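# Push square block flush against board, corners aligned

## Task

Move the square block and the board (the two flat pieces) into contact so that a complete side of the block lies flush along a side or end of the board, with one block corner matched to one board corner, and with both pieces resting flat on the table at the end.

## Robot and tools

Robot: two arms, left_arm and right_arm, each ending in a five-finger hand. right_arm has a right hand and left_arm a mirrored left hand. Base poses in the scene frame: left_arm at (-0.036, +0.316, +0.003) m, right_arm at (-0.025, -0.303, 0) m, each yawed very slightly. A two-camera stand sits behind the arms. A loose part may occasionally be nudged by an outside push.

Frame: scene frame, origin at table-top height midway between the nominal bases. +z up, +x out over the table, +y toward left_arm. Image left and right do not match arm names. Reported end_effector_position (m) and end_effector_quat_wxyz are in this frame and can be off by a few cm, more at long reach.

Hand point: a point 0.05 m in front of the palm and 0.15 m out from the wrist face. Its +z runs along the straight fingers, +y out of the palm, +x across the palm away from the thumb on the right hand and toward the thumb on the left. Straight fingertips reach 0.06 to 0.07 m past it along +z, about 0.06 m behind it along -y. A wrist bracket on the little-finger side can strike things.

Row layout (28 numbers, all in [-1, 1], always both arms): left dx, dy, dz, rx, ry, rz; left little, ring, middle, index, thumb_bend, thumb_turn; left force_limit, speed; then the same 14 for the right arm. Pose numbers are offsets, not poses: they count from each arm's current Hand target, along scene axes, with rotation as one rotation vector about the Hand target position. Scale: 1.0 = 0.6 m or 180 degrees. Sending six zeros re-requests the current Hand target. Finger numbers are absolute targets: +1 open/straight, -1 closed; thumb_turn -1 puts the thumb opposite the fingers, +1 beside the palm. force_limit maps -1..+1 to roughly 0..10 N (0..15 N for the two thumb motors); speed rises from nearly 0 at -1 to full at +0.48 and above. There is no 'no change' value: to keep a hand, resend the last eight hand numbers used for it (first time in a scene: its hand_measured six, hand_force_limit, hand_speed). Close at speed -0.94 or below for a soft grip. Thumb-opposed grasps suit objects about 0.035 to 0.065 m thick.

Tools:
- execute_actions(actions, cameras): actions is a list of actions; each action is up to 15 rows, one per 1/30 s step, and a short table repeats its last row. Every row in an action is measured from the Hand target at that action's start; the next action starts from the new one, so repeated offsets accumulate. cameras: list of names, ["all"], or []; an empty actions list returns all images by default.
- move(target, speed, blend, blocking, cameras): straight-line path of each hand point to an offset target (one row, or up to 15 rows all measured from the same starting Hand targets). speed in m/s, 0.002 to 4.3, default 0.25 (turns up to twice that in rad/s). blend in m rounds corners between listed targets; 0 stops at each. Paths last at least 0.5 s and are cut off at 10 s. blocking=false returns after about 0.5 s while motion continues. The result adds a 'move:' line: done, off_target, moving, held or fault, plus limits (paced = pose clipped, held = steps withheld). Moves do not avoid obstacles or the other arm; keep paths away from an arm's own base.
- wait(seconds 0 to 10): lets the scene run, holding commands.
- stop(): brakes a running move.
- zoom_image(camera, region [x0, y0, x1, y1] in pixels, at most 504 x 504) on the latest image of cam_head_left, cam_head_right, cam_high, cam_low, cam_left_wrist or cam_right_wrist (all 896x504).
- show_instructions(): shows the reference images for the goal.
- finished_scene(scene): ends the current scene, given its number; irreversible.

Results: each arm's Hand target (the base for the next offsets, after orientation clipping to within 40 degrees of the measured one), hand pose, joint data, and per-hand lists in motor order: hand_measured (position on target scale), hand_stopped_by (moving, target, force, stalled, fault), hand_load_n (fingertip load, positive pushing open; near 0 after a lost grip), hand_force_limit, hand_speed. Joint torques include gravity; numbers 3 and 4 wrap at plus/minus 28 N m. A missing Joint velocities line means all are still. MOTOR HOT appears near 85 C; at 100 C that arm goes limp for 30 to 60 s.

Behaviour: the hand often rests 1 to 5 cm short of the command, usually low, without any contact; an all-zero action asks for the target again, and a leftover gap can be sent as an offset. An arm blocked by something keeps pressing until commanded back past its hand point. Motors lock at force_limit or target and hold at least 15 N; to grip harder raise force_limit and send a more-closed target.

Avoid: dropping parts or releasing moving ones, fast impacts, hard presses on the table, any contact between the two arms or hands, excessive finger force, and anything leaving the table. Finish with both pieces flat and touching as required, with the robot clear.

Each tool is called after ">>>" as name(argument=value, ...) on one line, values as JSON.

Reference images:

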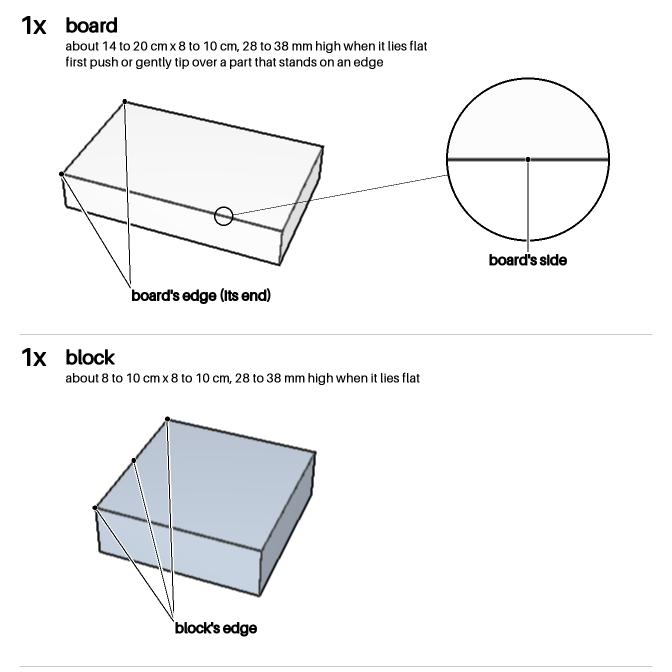

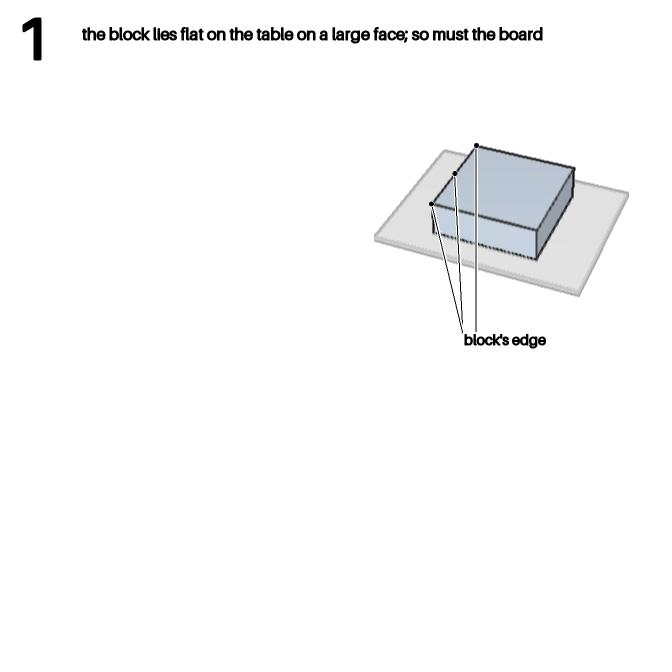

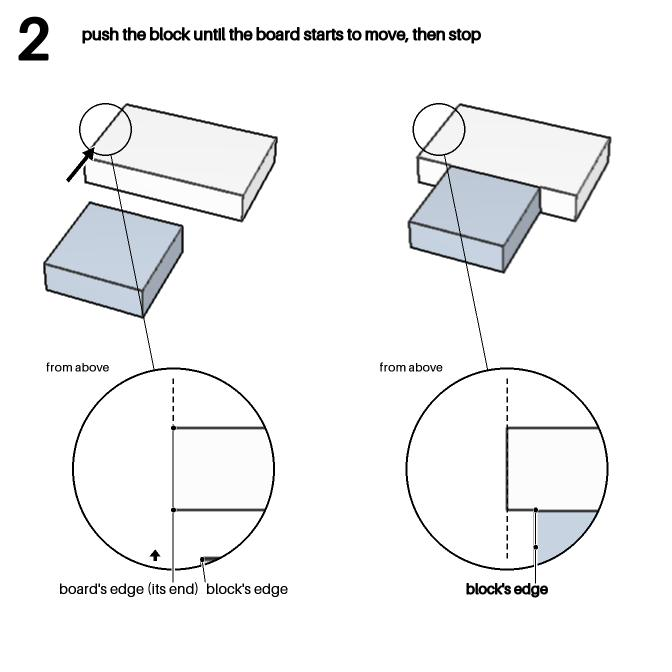

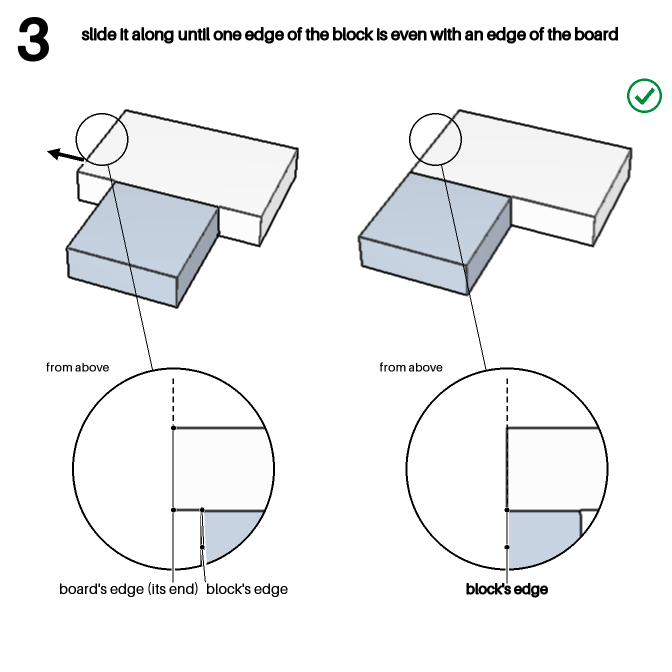

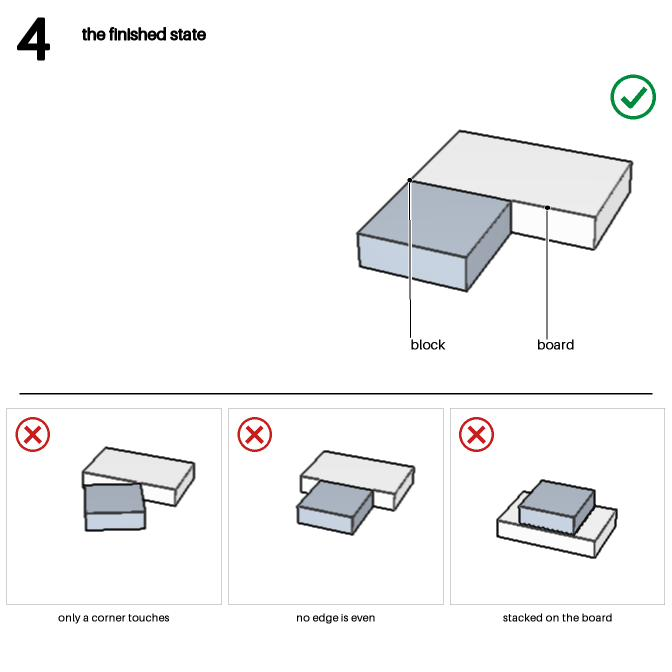

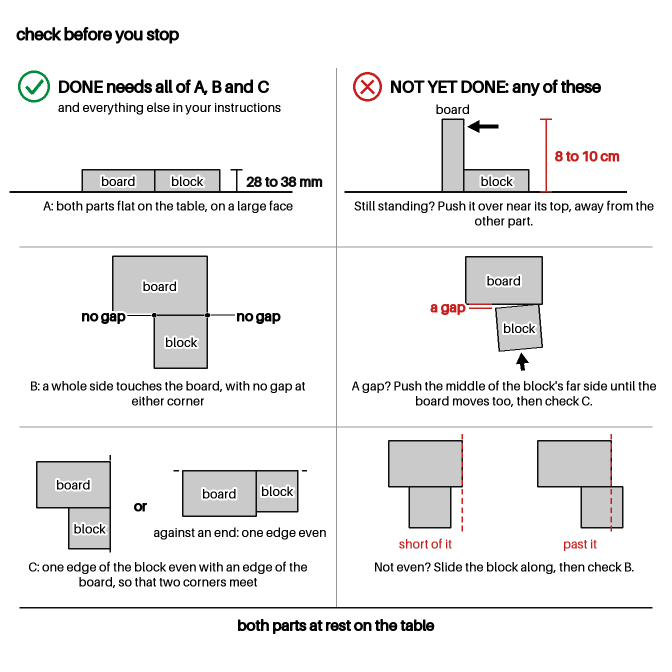

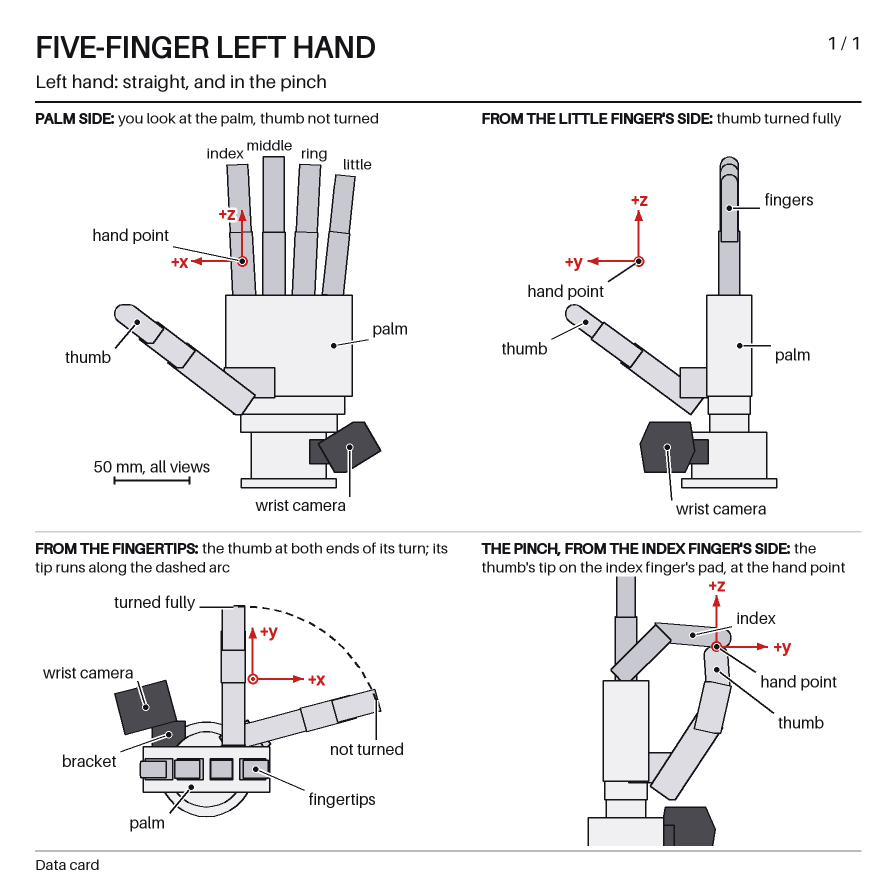

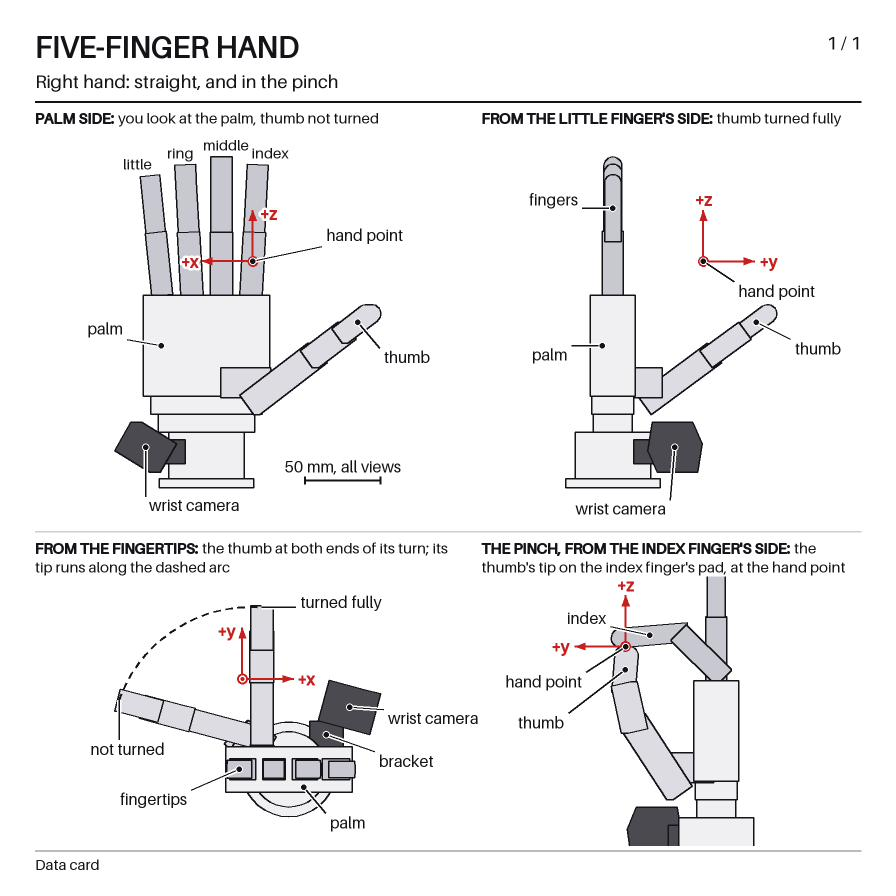

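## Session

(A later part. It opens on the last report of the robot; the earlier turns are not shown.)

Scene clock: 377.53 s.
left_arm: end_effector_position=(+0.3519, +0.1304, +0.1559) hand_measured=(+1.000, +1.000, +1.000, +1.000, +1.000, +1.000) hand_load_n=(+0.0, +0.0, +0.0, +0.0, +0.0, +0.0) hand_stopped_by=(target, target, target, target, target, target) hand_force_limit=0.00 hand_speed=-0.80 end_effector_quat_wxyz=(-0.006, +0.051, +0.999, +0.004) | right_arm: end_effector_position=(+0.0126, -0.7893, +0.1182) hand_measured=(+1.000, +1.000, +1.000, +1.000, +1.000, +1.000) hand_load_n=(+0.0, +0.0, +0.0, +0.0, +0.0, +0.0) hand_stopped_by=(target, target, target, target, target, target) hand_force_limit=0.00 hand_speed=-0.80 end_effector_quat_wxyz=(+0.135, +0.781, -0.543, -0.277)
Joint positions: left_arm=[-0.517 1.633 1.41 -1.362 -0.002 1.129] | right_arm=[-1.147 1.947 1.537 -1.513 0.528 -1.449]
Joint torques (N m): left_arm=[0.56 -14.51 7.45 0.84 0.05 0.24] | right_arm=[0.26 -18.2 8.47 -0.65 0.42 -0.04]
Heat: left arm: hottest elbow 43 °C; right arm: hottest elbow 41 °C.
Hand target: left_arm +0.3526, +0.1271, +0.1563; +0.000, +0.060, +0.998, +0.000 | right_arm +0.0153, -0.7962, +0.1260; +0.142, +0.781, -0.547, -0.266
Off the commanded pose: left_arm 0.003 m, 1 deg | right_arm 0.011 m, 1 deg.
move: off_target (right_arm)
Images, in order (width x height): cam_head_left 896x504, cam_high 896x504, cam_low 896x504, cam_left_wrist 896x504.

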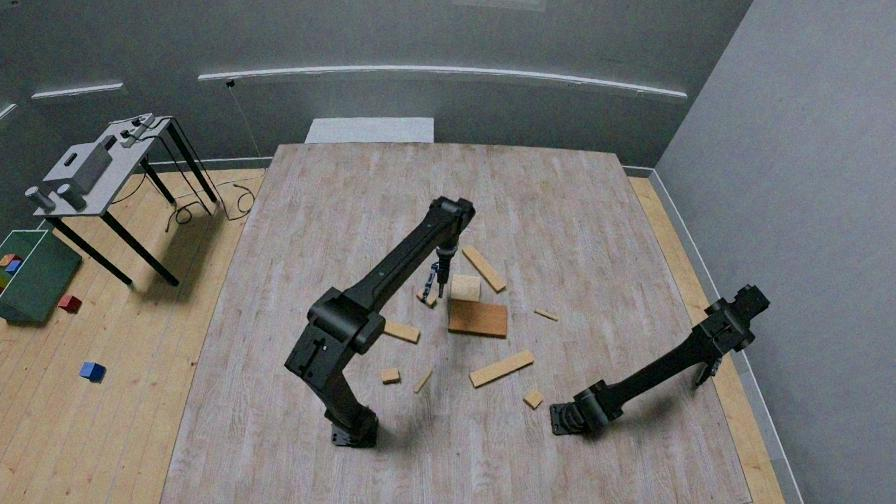

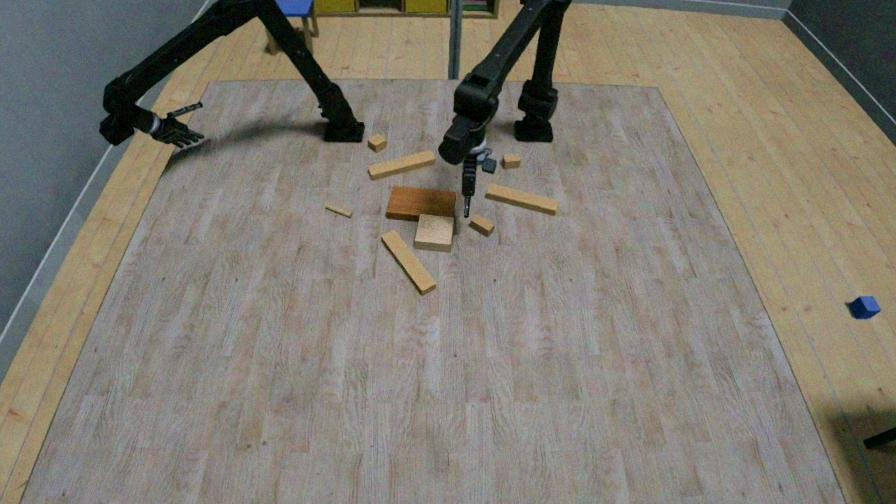

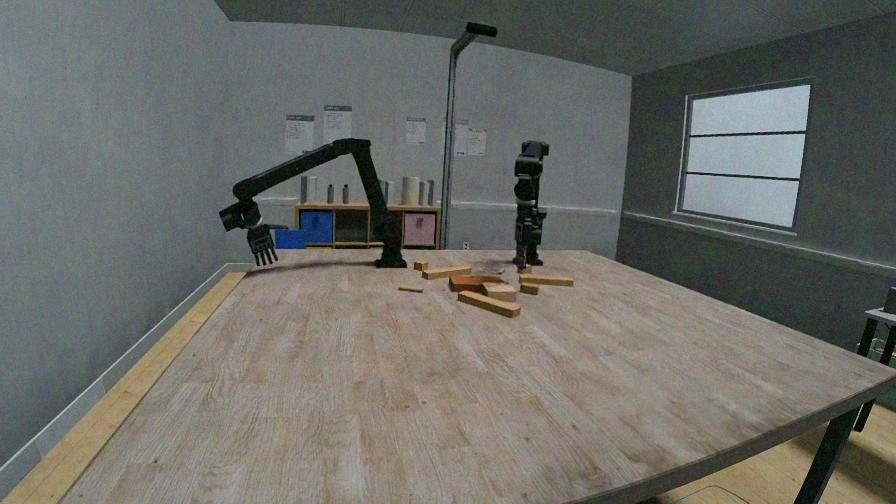

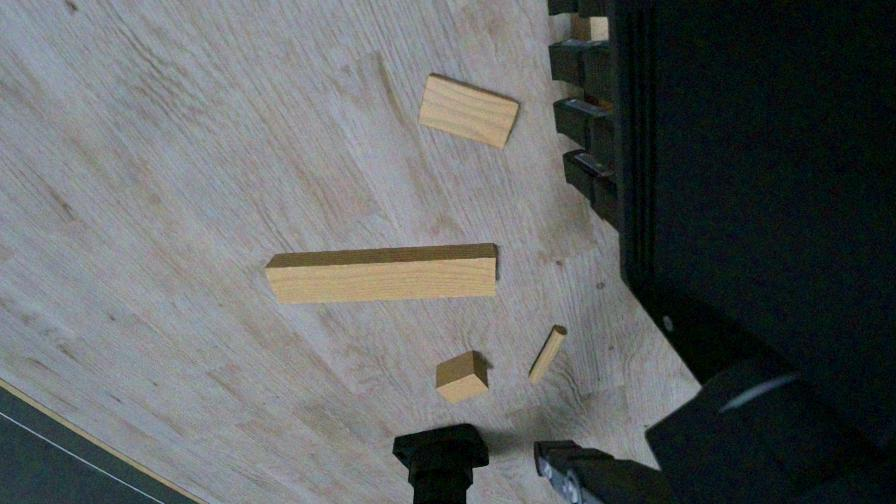

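>>> move(target=[[-0.002,-0.024,-0.01,0,0,0,1,1,1,1,1,1,0,-0.8,0,0,0,0,0,0,1,1,1,1,1,1,0,-0.8],[-0.002,-0.024,-0.078,0,0,0,1,1,1,1,1,1,0,-0.8,0,0,0,0,0,0,1,1,1,1,1,1,0,-0.8]], speed=0.12, cameras=["cam_head_left","cam_high","cam_low","cam_left_wrist"])

>>> zoom_image(camera="cam_head_left", region=[400, 240, 520, 360])

>>> zoom_image(camera="cam_high", region=[380, 160, 520, 270])

Scene clock: 395.20 s.
left_arm: end_effector_position=(+0.3512, +0.1175, +0.1150) hand_measured=(+1.000, +1.000, +1.000, +1.000, +1.000, +1.000) hand_load_n=(+0.0, +0.0, +0.0, +0.0, +0.0, +0.0) hand_stopped_by=(target, target, target, target, target, target) hand_force_limit=0.00 hand_speed=-0.80 end_effector_quat_wxyz=(+0.000, +0.063, +0.998, +0.001) | right_arm: end_effector_position=(+0.0126, -0.7893, +0.1182) hand_measured=(+1.000, +1.000, +1.000, +1.000, +1.000, +1.000) hand_load_n=(+0.0, -0.5, +0.5, +0.0, +0.0, +0.0) hand_stopped_by=(target, target, target, target, target, target) hand_force_limit=0.00 hand_speed=-0.80 end_effector_quat_wxyz=(+0.135, +0.781, -0.543, -0.277)
Joint positions: left_arm=[-0.543 1.665 1.341 -1.248 -0.002 1.127] | right_arm=[-1.147 1.947 1.537 -1.513 0.528 -1.449]
Joint torques (N m): left_arm=[0.56 -13.22 7.57 0.84 0.03 -0.02] | right_arm=[0.15 -18.55 8.44 -0.66 0.4 -0.07]
Heat: left arm: hottest elbow 41 °C; right arm: hottest elbow 41 °C.
Hand target: left_arm +0.3514, +0.1129, +0.1094; +0.000, +0.060, +0.998, +0.000 | right_arm +0.0153, -0.7962, +0.1260; +0.142, +0.781, -0.547, -0.266
Off the commanded pose: left_arm 0.007 m, 0 deg | right_arm 0.011 m, 1 deg.
move: off_target (right_arm)
Images, in order (width x height): cam_head_left 896x504, cam_high 896x504, cam_low 896x504, cam_left_wrist 896x504.

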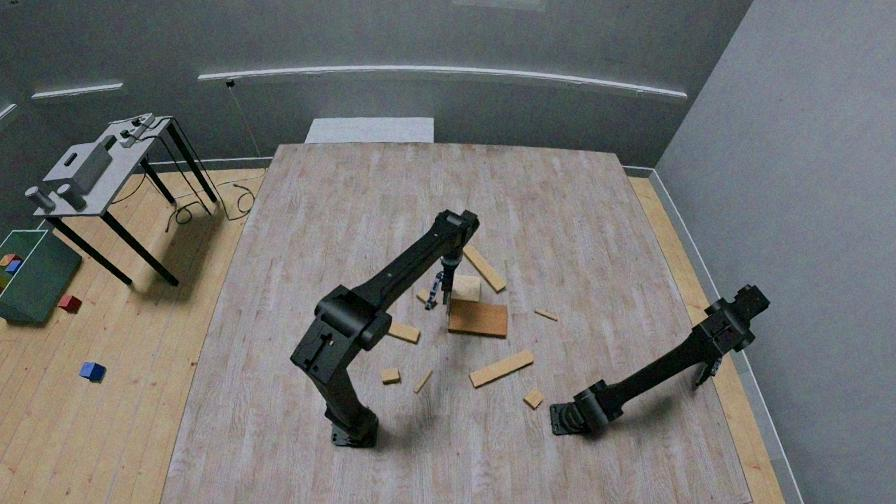

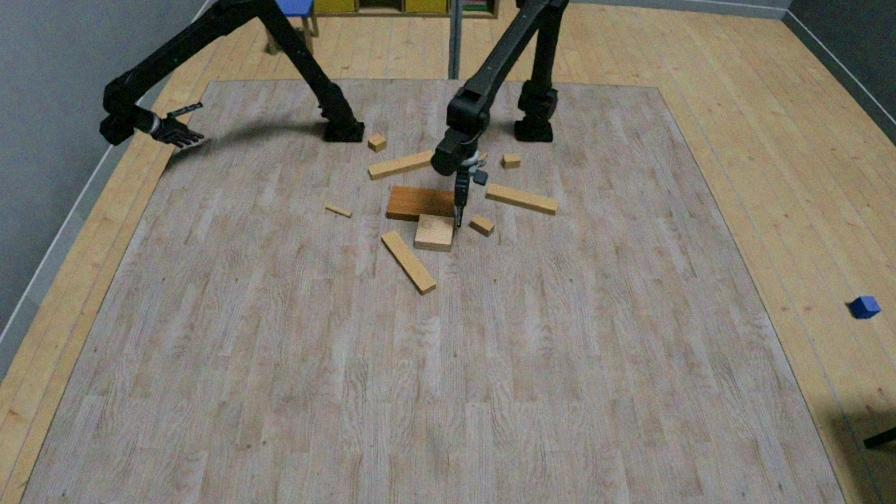

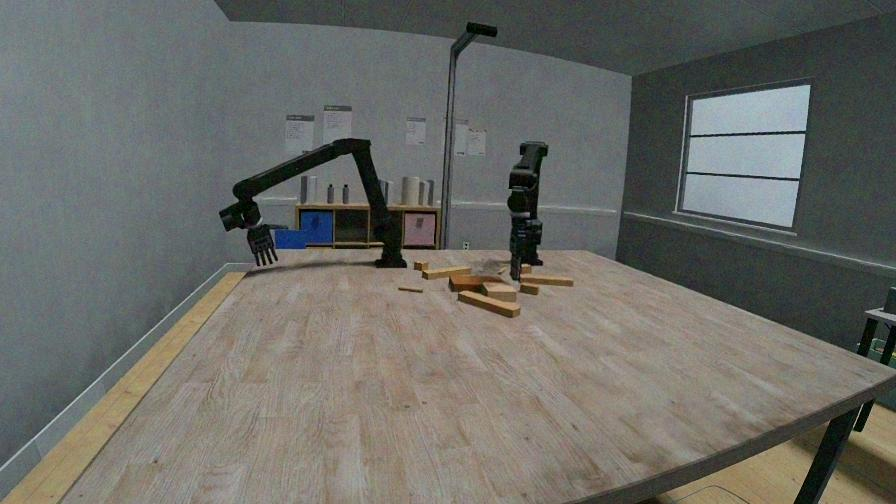

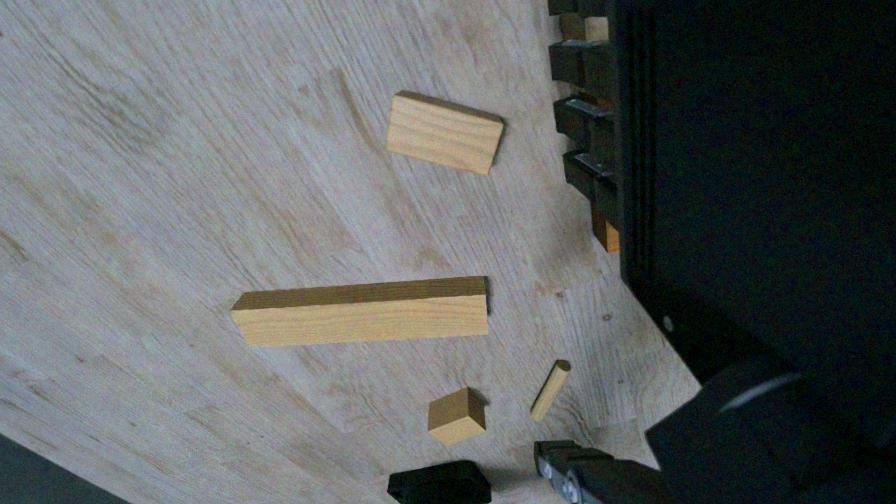

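Scaled by 4.200 from the camera's 896x504 image, which has a finer 1280x720 frame.

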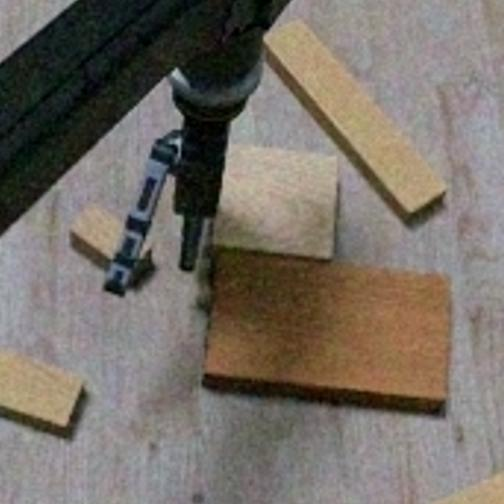

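Scaled by 3.600 from the camera's 896x504 image, which has a finer 1280x720 frame.

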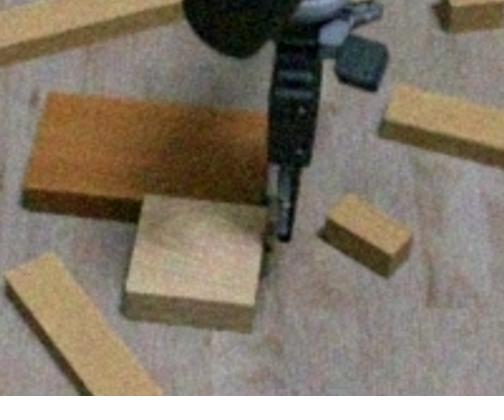

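>>> move(target=[0,0.004,-0.046,0,0,0,1,1,1,1,1,1,0,-0.8,0,0,0,0,0,0,1,1,1,1,1,1,0,-0.8], speed=0.08, cameras=["cam_head_left","cam_high","cam_low"])

>>> zoom_image(camera="cam_head_left", region=[420, 260, 500, 340])

>>> zoom_image(camera="cam_high", region=[380, 170, 500, 260])

>>> zoom_image(camera="cam_low", region=[440, 250, 560, 320])

Scene clock: 408.57 s.
left_arm: end_effector_position=(+0.3513, +0.1175, +0.0896) hand_measured=(+1.000, +1.000, +1.000, +1.000, +1.000, +1.000) hand_load_n=(+0.5, +0.0, +0.0, +0.0, +0.0, +0.0) hand_stopped_by=(target, target, target, target, target, target) hand_force_limit=0.00 hand_speed=-0.80 end_effector_quat_wxyz=(+0.003, +0.063, +0.998, +0.000) | right_arm: end_effector_position=(+0.0126, -0.7893, +0.1182) hand_measured=(+1.000, +1.000, +1.000, +1.000, +1.000, +1.000) hand_load_n=(+0.0, +0.5, +0.0, +0.0, +0.0, +0.0) hand_stopped_by=(target, target, target, target, target, target) hand_force_limit=0.00 hand_speed=-0.80 end_effector_quat_wxyz=(+0.135, +0.781, -0.543, -0.277)
Joint positions: left_arm=[-0.543 1.684 1.296 -1.178 -0.002 1.127] | right_arm=[-1.147 1.947 1.537 -1.513 0.528 -1.449]
Joint torques (N m): left_arm=[0.85 -12.98 7.2 0.9 0.04 0.02] | right_arm=[0.32 -18.14 8.39 -0.72 0.39 -0.08]
Heat: left arm: hottest elbow 40 °C; right arm: hottest elbow 41 °C.
Hand target: left_arm +0.3515, +0.1152, +0.0818; +0.000, +0.060, +0.998, +0.000 | right_arm +0.0153, -0.7962, +0.1260; +0.142, +0.781, -0.547, -0.266
Off the commanded pose: left_arm 0.008 m, 0 deg | right_arm 0.011 m, 1 deg.
move: off_target (right_arm)
Images, in order (width x height): cam_head_left 896x504, cam_high 896x504, cam_low 896x504.

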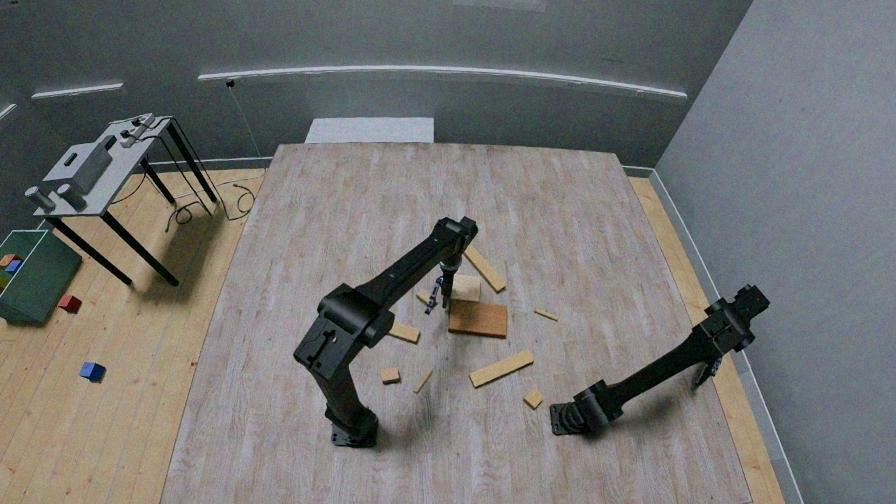

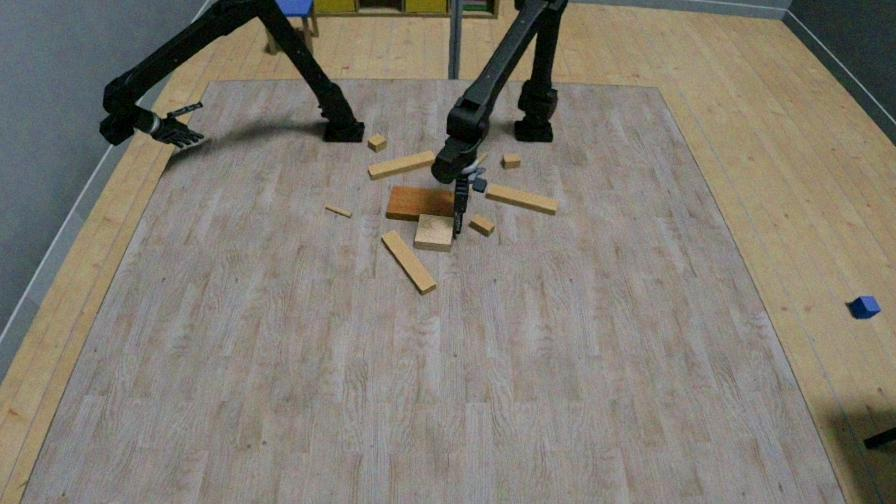

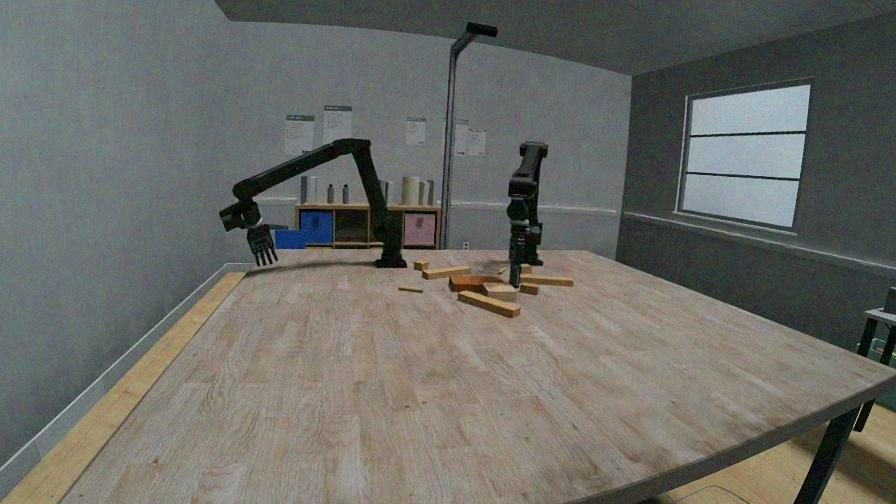

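Scaled by 6.300 from the camera's 896x504 image, which has a finer 1280x720 frame.

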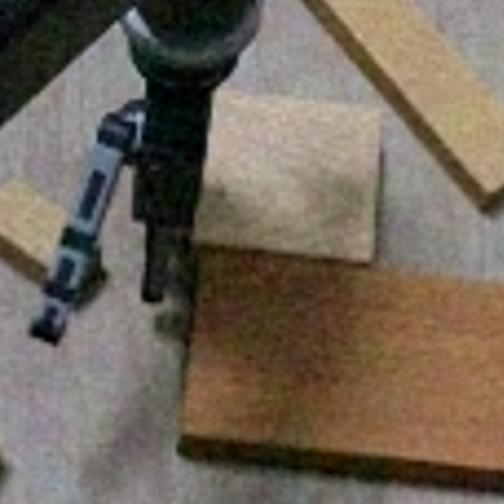

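Scaled by 4.200 from the camera's 896x504 image, which has a finer 1280x720 frame.

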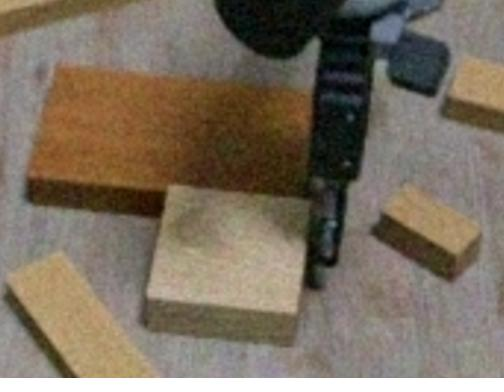

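Scaled by 4.200 from the camera's 896x504 image, which has a finer 1280x720 frame.

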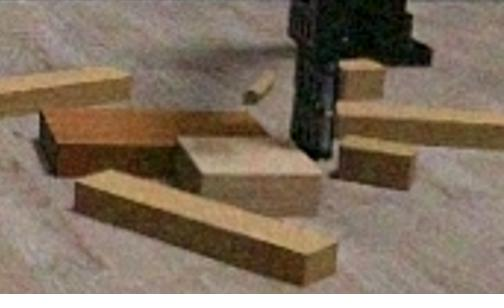

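>>> move(target=[0,-0.018,-0.008,0,0,0.003,1,1,1,1,1,1,0,-0.8,0,0,0,0,0,0,1,1,1,1,1,1,0,-0.8], speed=0.05, cameras=["cam_head_left","cam_high","cam_left_wrist"])

>>> zoom_image(camera="cam_head_left", region=[420, 260, 500, 340])

>>> zoom_image(camera="cam_high", region=[400, 180, 480, 260])

Scene clock: 418.03 s.
left_arm: end_effector_position=(+0.3483, +0.1115, +0.0818) hand_measured=(+1.000, +1.000, +1.000, +1.000, +1.000, +1.000) hand_load_n=(+0.0, +0.0, +0.0, +0.0, +0.0, +0.0) hand_stopped_by=(target, target, target, target, target, target) hand_force_limit=0.00 hand_speed=-0.80 end_effector_quat_wxyz=(-0.002, +0.058, +0.998, +0.002) | right_arm: end_effector_position=(+0.0126, -0.7893, +0.1182) hand_measured=(+1.000, +1.000, +1.000, +1.000, +1.000, +1.000) hand_load_n=(+0.0, +0.0, +0.0, +0.0, +0.0, +0.0) hand_stopped_by=(target, target, target, target, target, target) hand_force_limit=0.00 hand_speed=-0.80 end_effector_quat_wxyz=(+0.135, +0.781, -0.543, -0.277)
Joint positions: left_arm=[-0.556 1.702 1.296 -1.171 -0.002 1.106] | right_arm=[-1.147 1.947 1.537 -1.513 0.528 -1.449]
Joint torques (N m): left_arm=[0.44 -12.98 8.12 0.87 0.04 -0.01] | right_arm=[-0.03 -18.49 8.38 -0.66 0.42 -0.06]
Heat: left arm: hottest elbow 40 °C; right arm: hottest elbow 41 °C.
Hand target: left_arm +0.3514, +0.1043, +0.0771; +0.000, +0.055, +0.998, +0.000 | right_arm +0.0153, -0.7962, +0.1260; +0.142, +0.781, -0.547, -0.266
Off the commanded pose: left_arm 0.009 m, 1 deg | right_arm 0.011 m, 1 deg.
move: off_target (right_arm)
Images, in order (width x height): cam_head_left 896x504, cam_high 896x504, cam_left_wrist 896x504.

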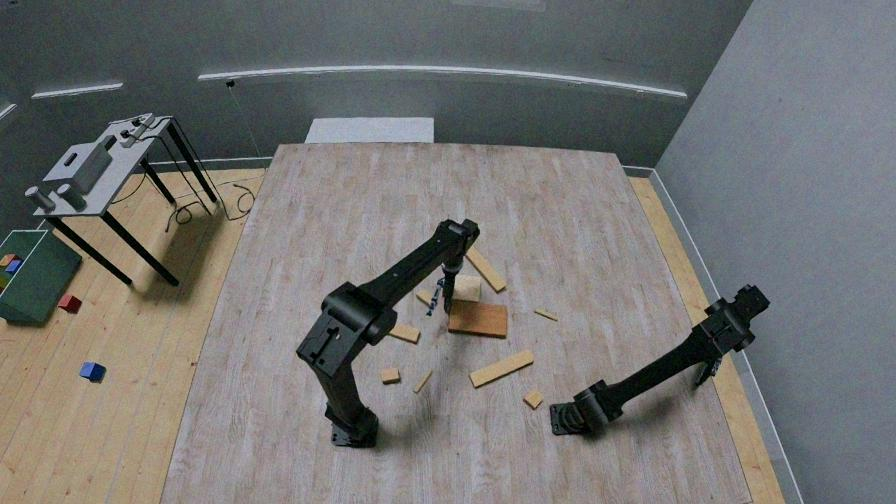

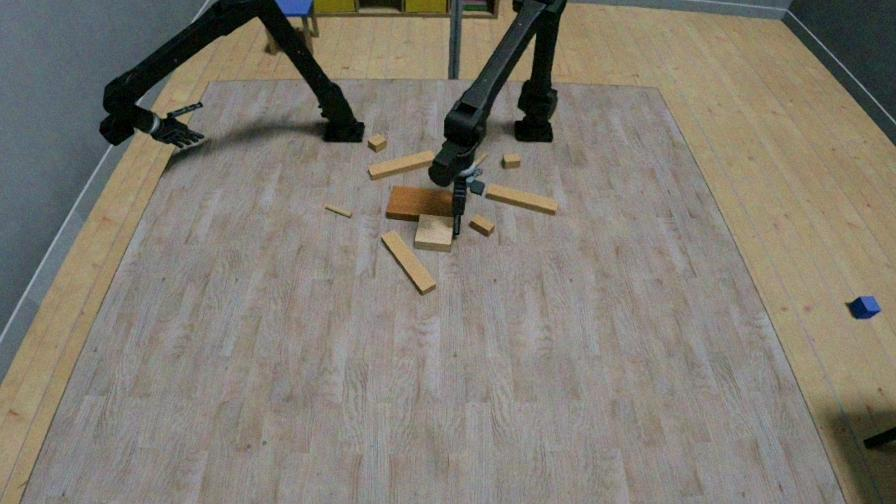

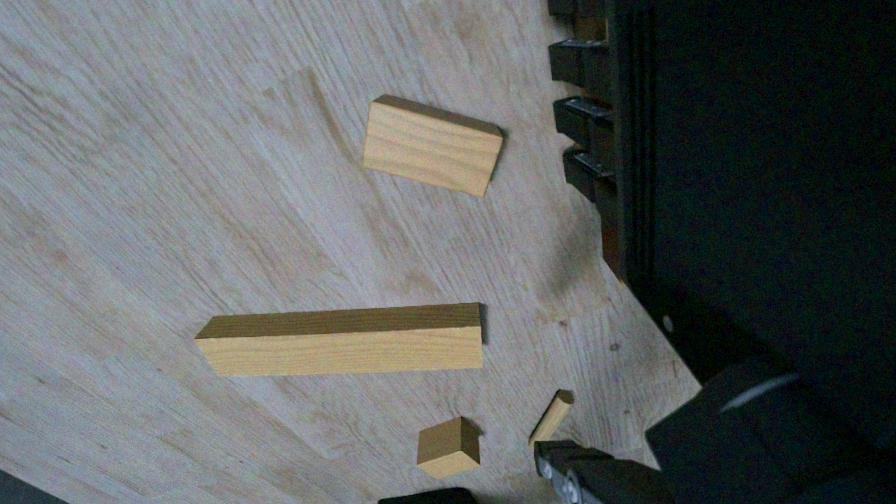

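Scaled by 6.300 from the camera's 896x504 image, which has a finer 1280x720 frame.

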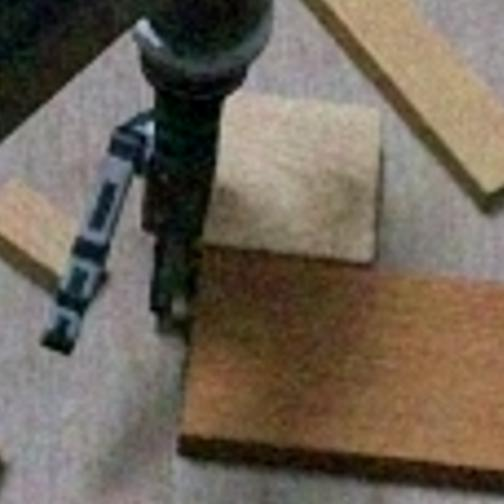

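Scaled by 6.300 from the camera's 896x504 image, which has a finer 1280x720 frame.

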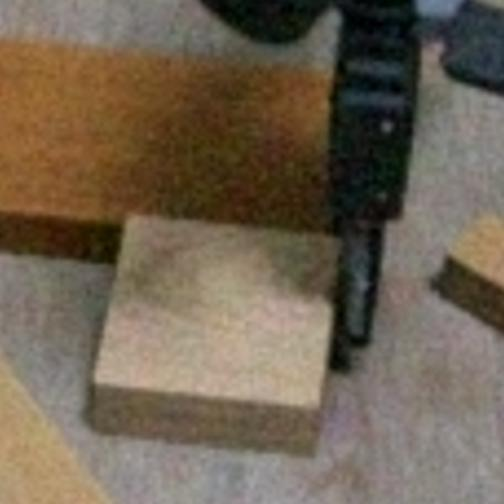

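>>> move(target=[0,-0.012,0,0,0,0,1,1,1,1,1,1,0,-0.8,0,0,0,0,0,0,1,1,1,1,1,1,0,-0.8], speed=0.04, cameras=["cam_head_left","cam_head_right"])

Scene clock: 448.50 s.
left_arm: end_effector_position=(+0.3447, +0.1070, +0.0783) hand_measured=(+1.000, +1.000, +1.000, +1.000, +1.000, +1.000) hand_load_n=(+0.0, +0.0, +0.0, +0.0, +0.0, +0.0) hand_stopped_by=(target, target, target, target, target, target) hand_force_limit=0.00 hand_speed=-0.80 end_effector_quat_wxyz=(-0.006, +0.058, +0.998, +0.004) | right_arm: end_effector_position=(+0.0126, -0.7893, +0.1182) hand_measured=(+1.000, +1.000, +1.000, +1.000, +1.000, +1.000) hand_load_n=(+0.0, +0.0, +0.0, +0.0, +0.0, +0.0) hand_stopped_by=(target, target, target, target, target, target) hand_force_limit=0.00 hand_speed=-0.80 end_effector_quat_wxyz=(+0.135, +0.781, -0.543, -0.277)
Joint positions: left_arm=[-0.568 1.71 1.296 -1.171 -0.002 1.094] | right_arm=[-1.147 1.947 1.537 -1.513 0.528 -1.449]
Joint torques (N m): left_arm=[0.44 -12.98 9.06 0.69 0.04 -0.04] | right_arm=[0.15 -18.2 8.35 -0.68 0.41 -0.05]
Heat: left arm: hottest elbow 40 °C; right arm: hottest elbow 41 °C.
Hand target: left_arm +0.3514, +0.0971, +0.0771; +0.000, +0.055, +0.998, +0.000 | right_arm +0.0153, -0.7962, +0.1260; +0.142, +0.781, -0.547, -0.266
Off the commanded pose: left_arm 0.012 m, 1 deg | right_arm 0.011 m, 1 deg.
move: off_target (left_arm, right_arm)
Images, in order (width x height): cam_head_left 896x504, cam_head_right 896x504.

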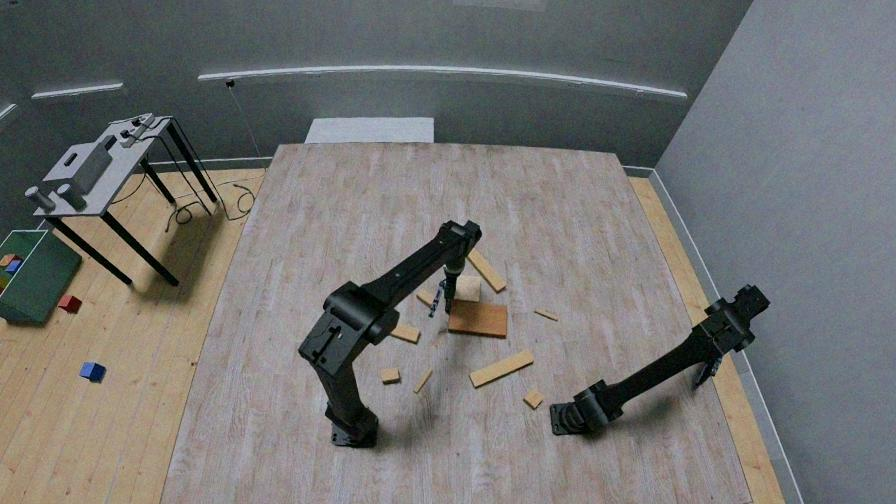

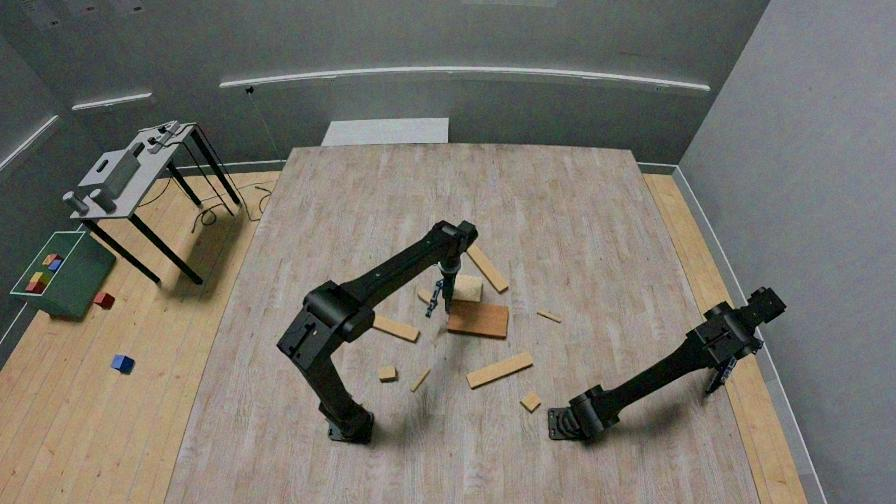

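>>> zoom_image(camera="cam_head_left", region=[420, 260, 520, 350])

>>> move(target=[0,-0.01,0.003,0,0,0,1,1,1,1,1,1,0,-0.8,0,0,0,0,0,0,1,1,1,1,1,1,0,-0.8], speed=0.04, cameras=["cam_head_left","cam_left_wrist"])

>>> zoom_image(camera="cam_head_left", region=[420, 260, 520, 350])

Scaled by 5.040 from the camera's 896x504 image, which has a finer 1280x720 frame.

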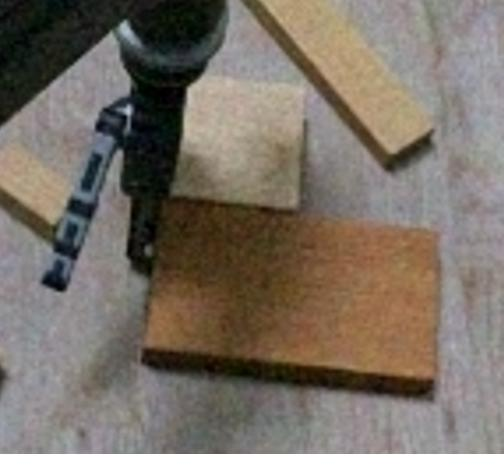

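Scene clock: 455.57 s.
left_arm: end_effector_position=(+0.3433, +0.1058, +0.0771) hand_measured=(+1.000, +1.000, +1.000, +1.000, +1.000, +1.000) hand_load_n=(+0.0, -0.5, +0.0, +0.0, +0.0, +0.0) hand_stopped_by=(target, target, target, target, target, target) hand_force_limit=0.00 hand_speed=-0.80 end_effector_quat_wxyz=(-0.007, +0.054, +0.998, +0.005) | right_arm: end_effector_position=(+0.0126, -0.7893, +0.1182) hand_measured=(+1.000, +1.000, +1.000, +1.000, +1.000, +1.000) hand_load_n=(+0.0, +0.0, +0.0, +0.0, +0.0, +0.0) hand_stopped_by=(target, target, target, target, target, target) hand_force_limit=0.00 hand_speed=-0.80 end_effector_quat_wxyz=(+0.135, +0.781, -0.543, -0.277)
Joint positions: left_arm=[-0.57 1.713 1.296 -1.171 -0.002 1.084] | right_arm=[-1.147 1.947 1.537 -1.513 0.528 -1.449]
Joint torques (N m): left_arm=[-0.09 -12.81 10 0.4 0.04 -0.02] | right_arm=[0.03 -18.26 8.39 -0.75 0.4 -0.06]
Heat: left arm: hottest elbow 40 °C; right arm: hottest elbow 41 °C.
Hand target: left_arm +0.3515, +0.0912, +0.0789; +0.000, +0.055, +0.998, +0.000 | right_arm +0.0153, -0.7962, +0.1260; +0.142, +0.781, -0.547, -0.266
Off the commanded pose: left_arm 0.017 m, 1 deg | right_arm 0.011 m, 1 deg.
move: off_target (left_arm, right_arm)
Images, in order (width x height): cam_head_left 896x504, cam_left_wrist 896x504.

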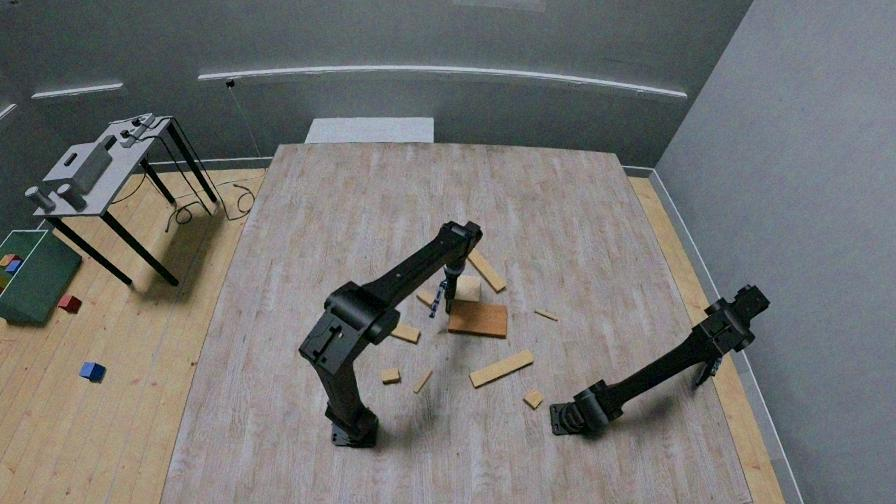

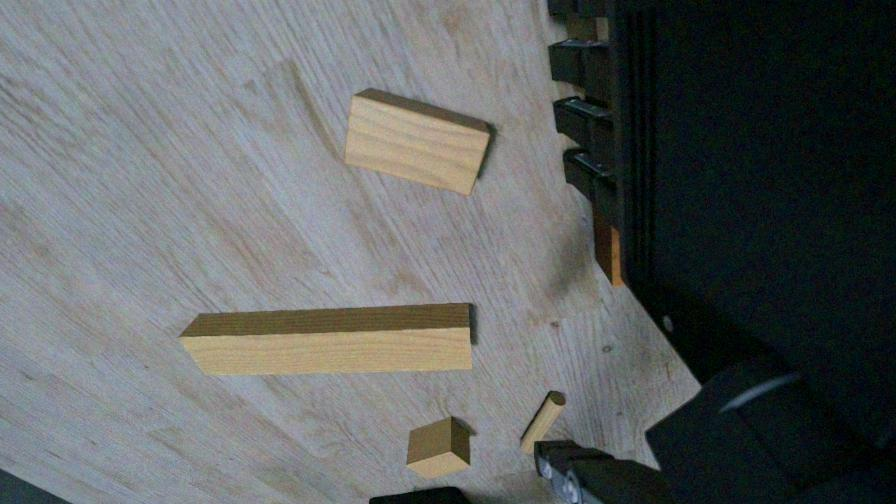

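Scaled by 5.040 from the camera's 896x504 image, which has a finer 1280x720 frame.

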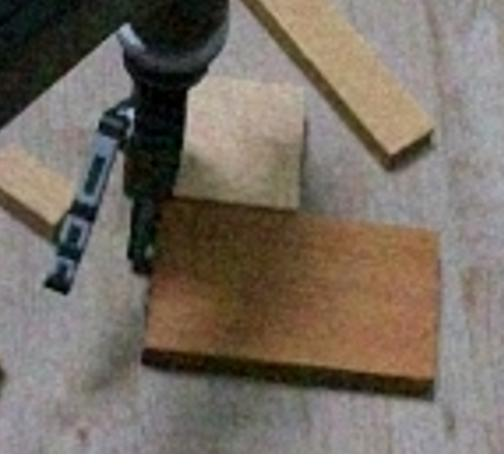

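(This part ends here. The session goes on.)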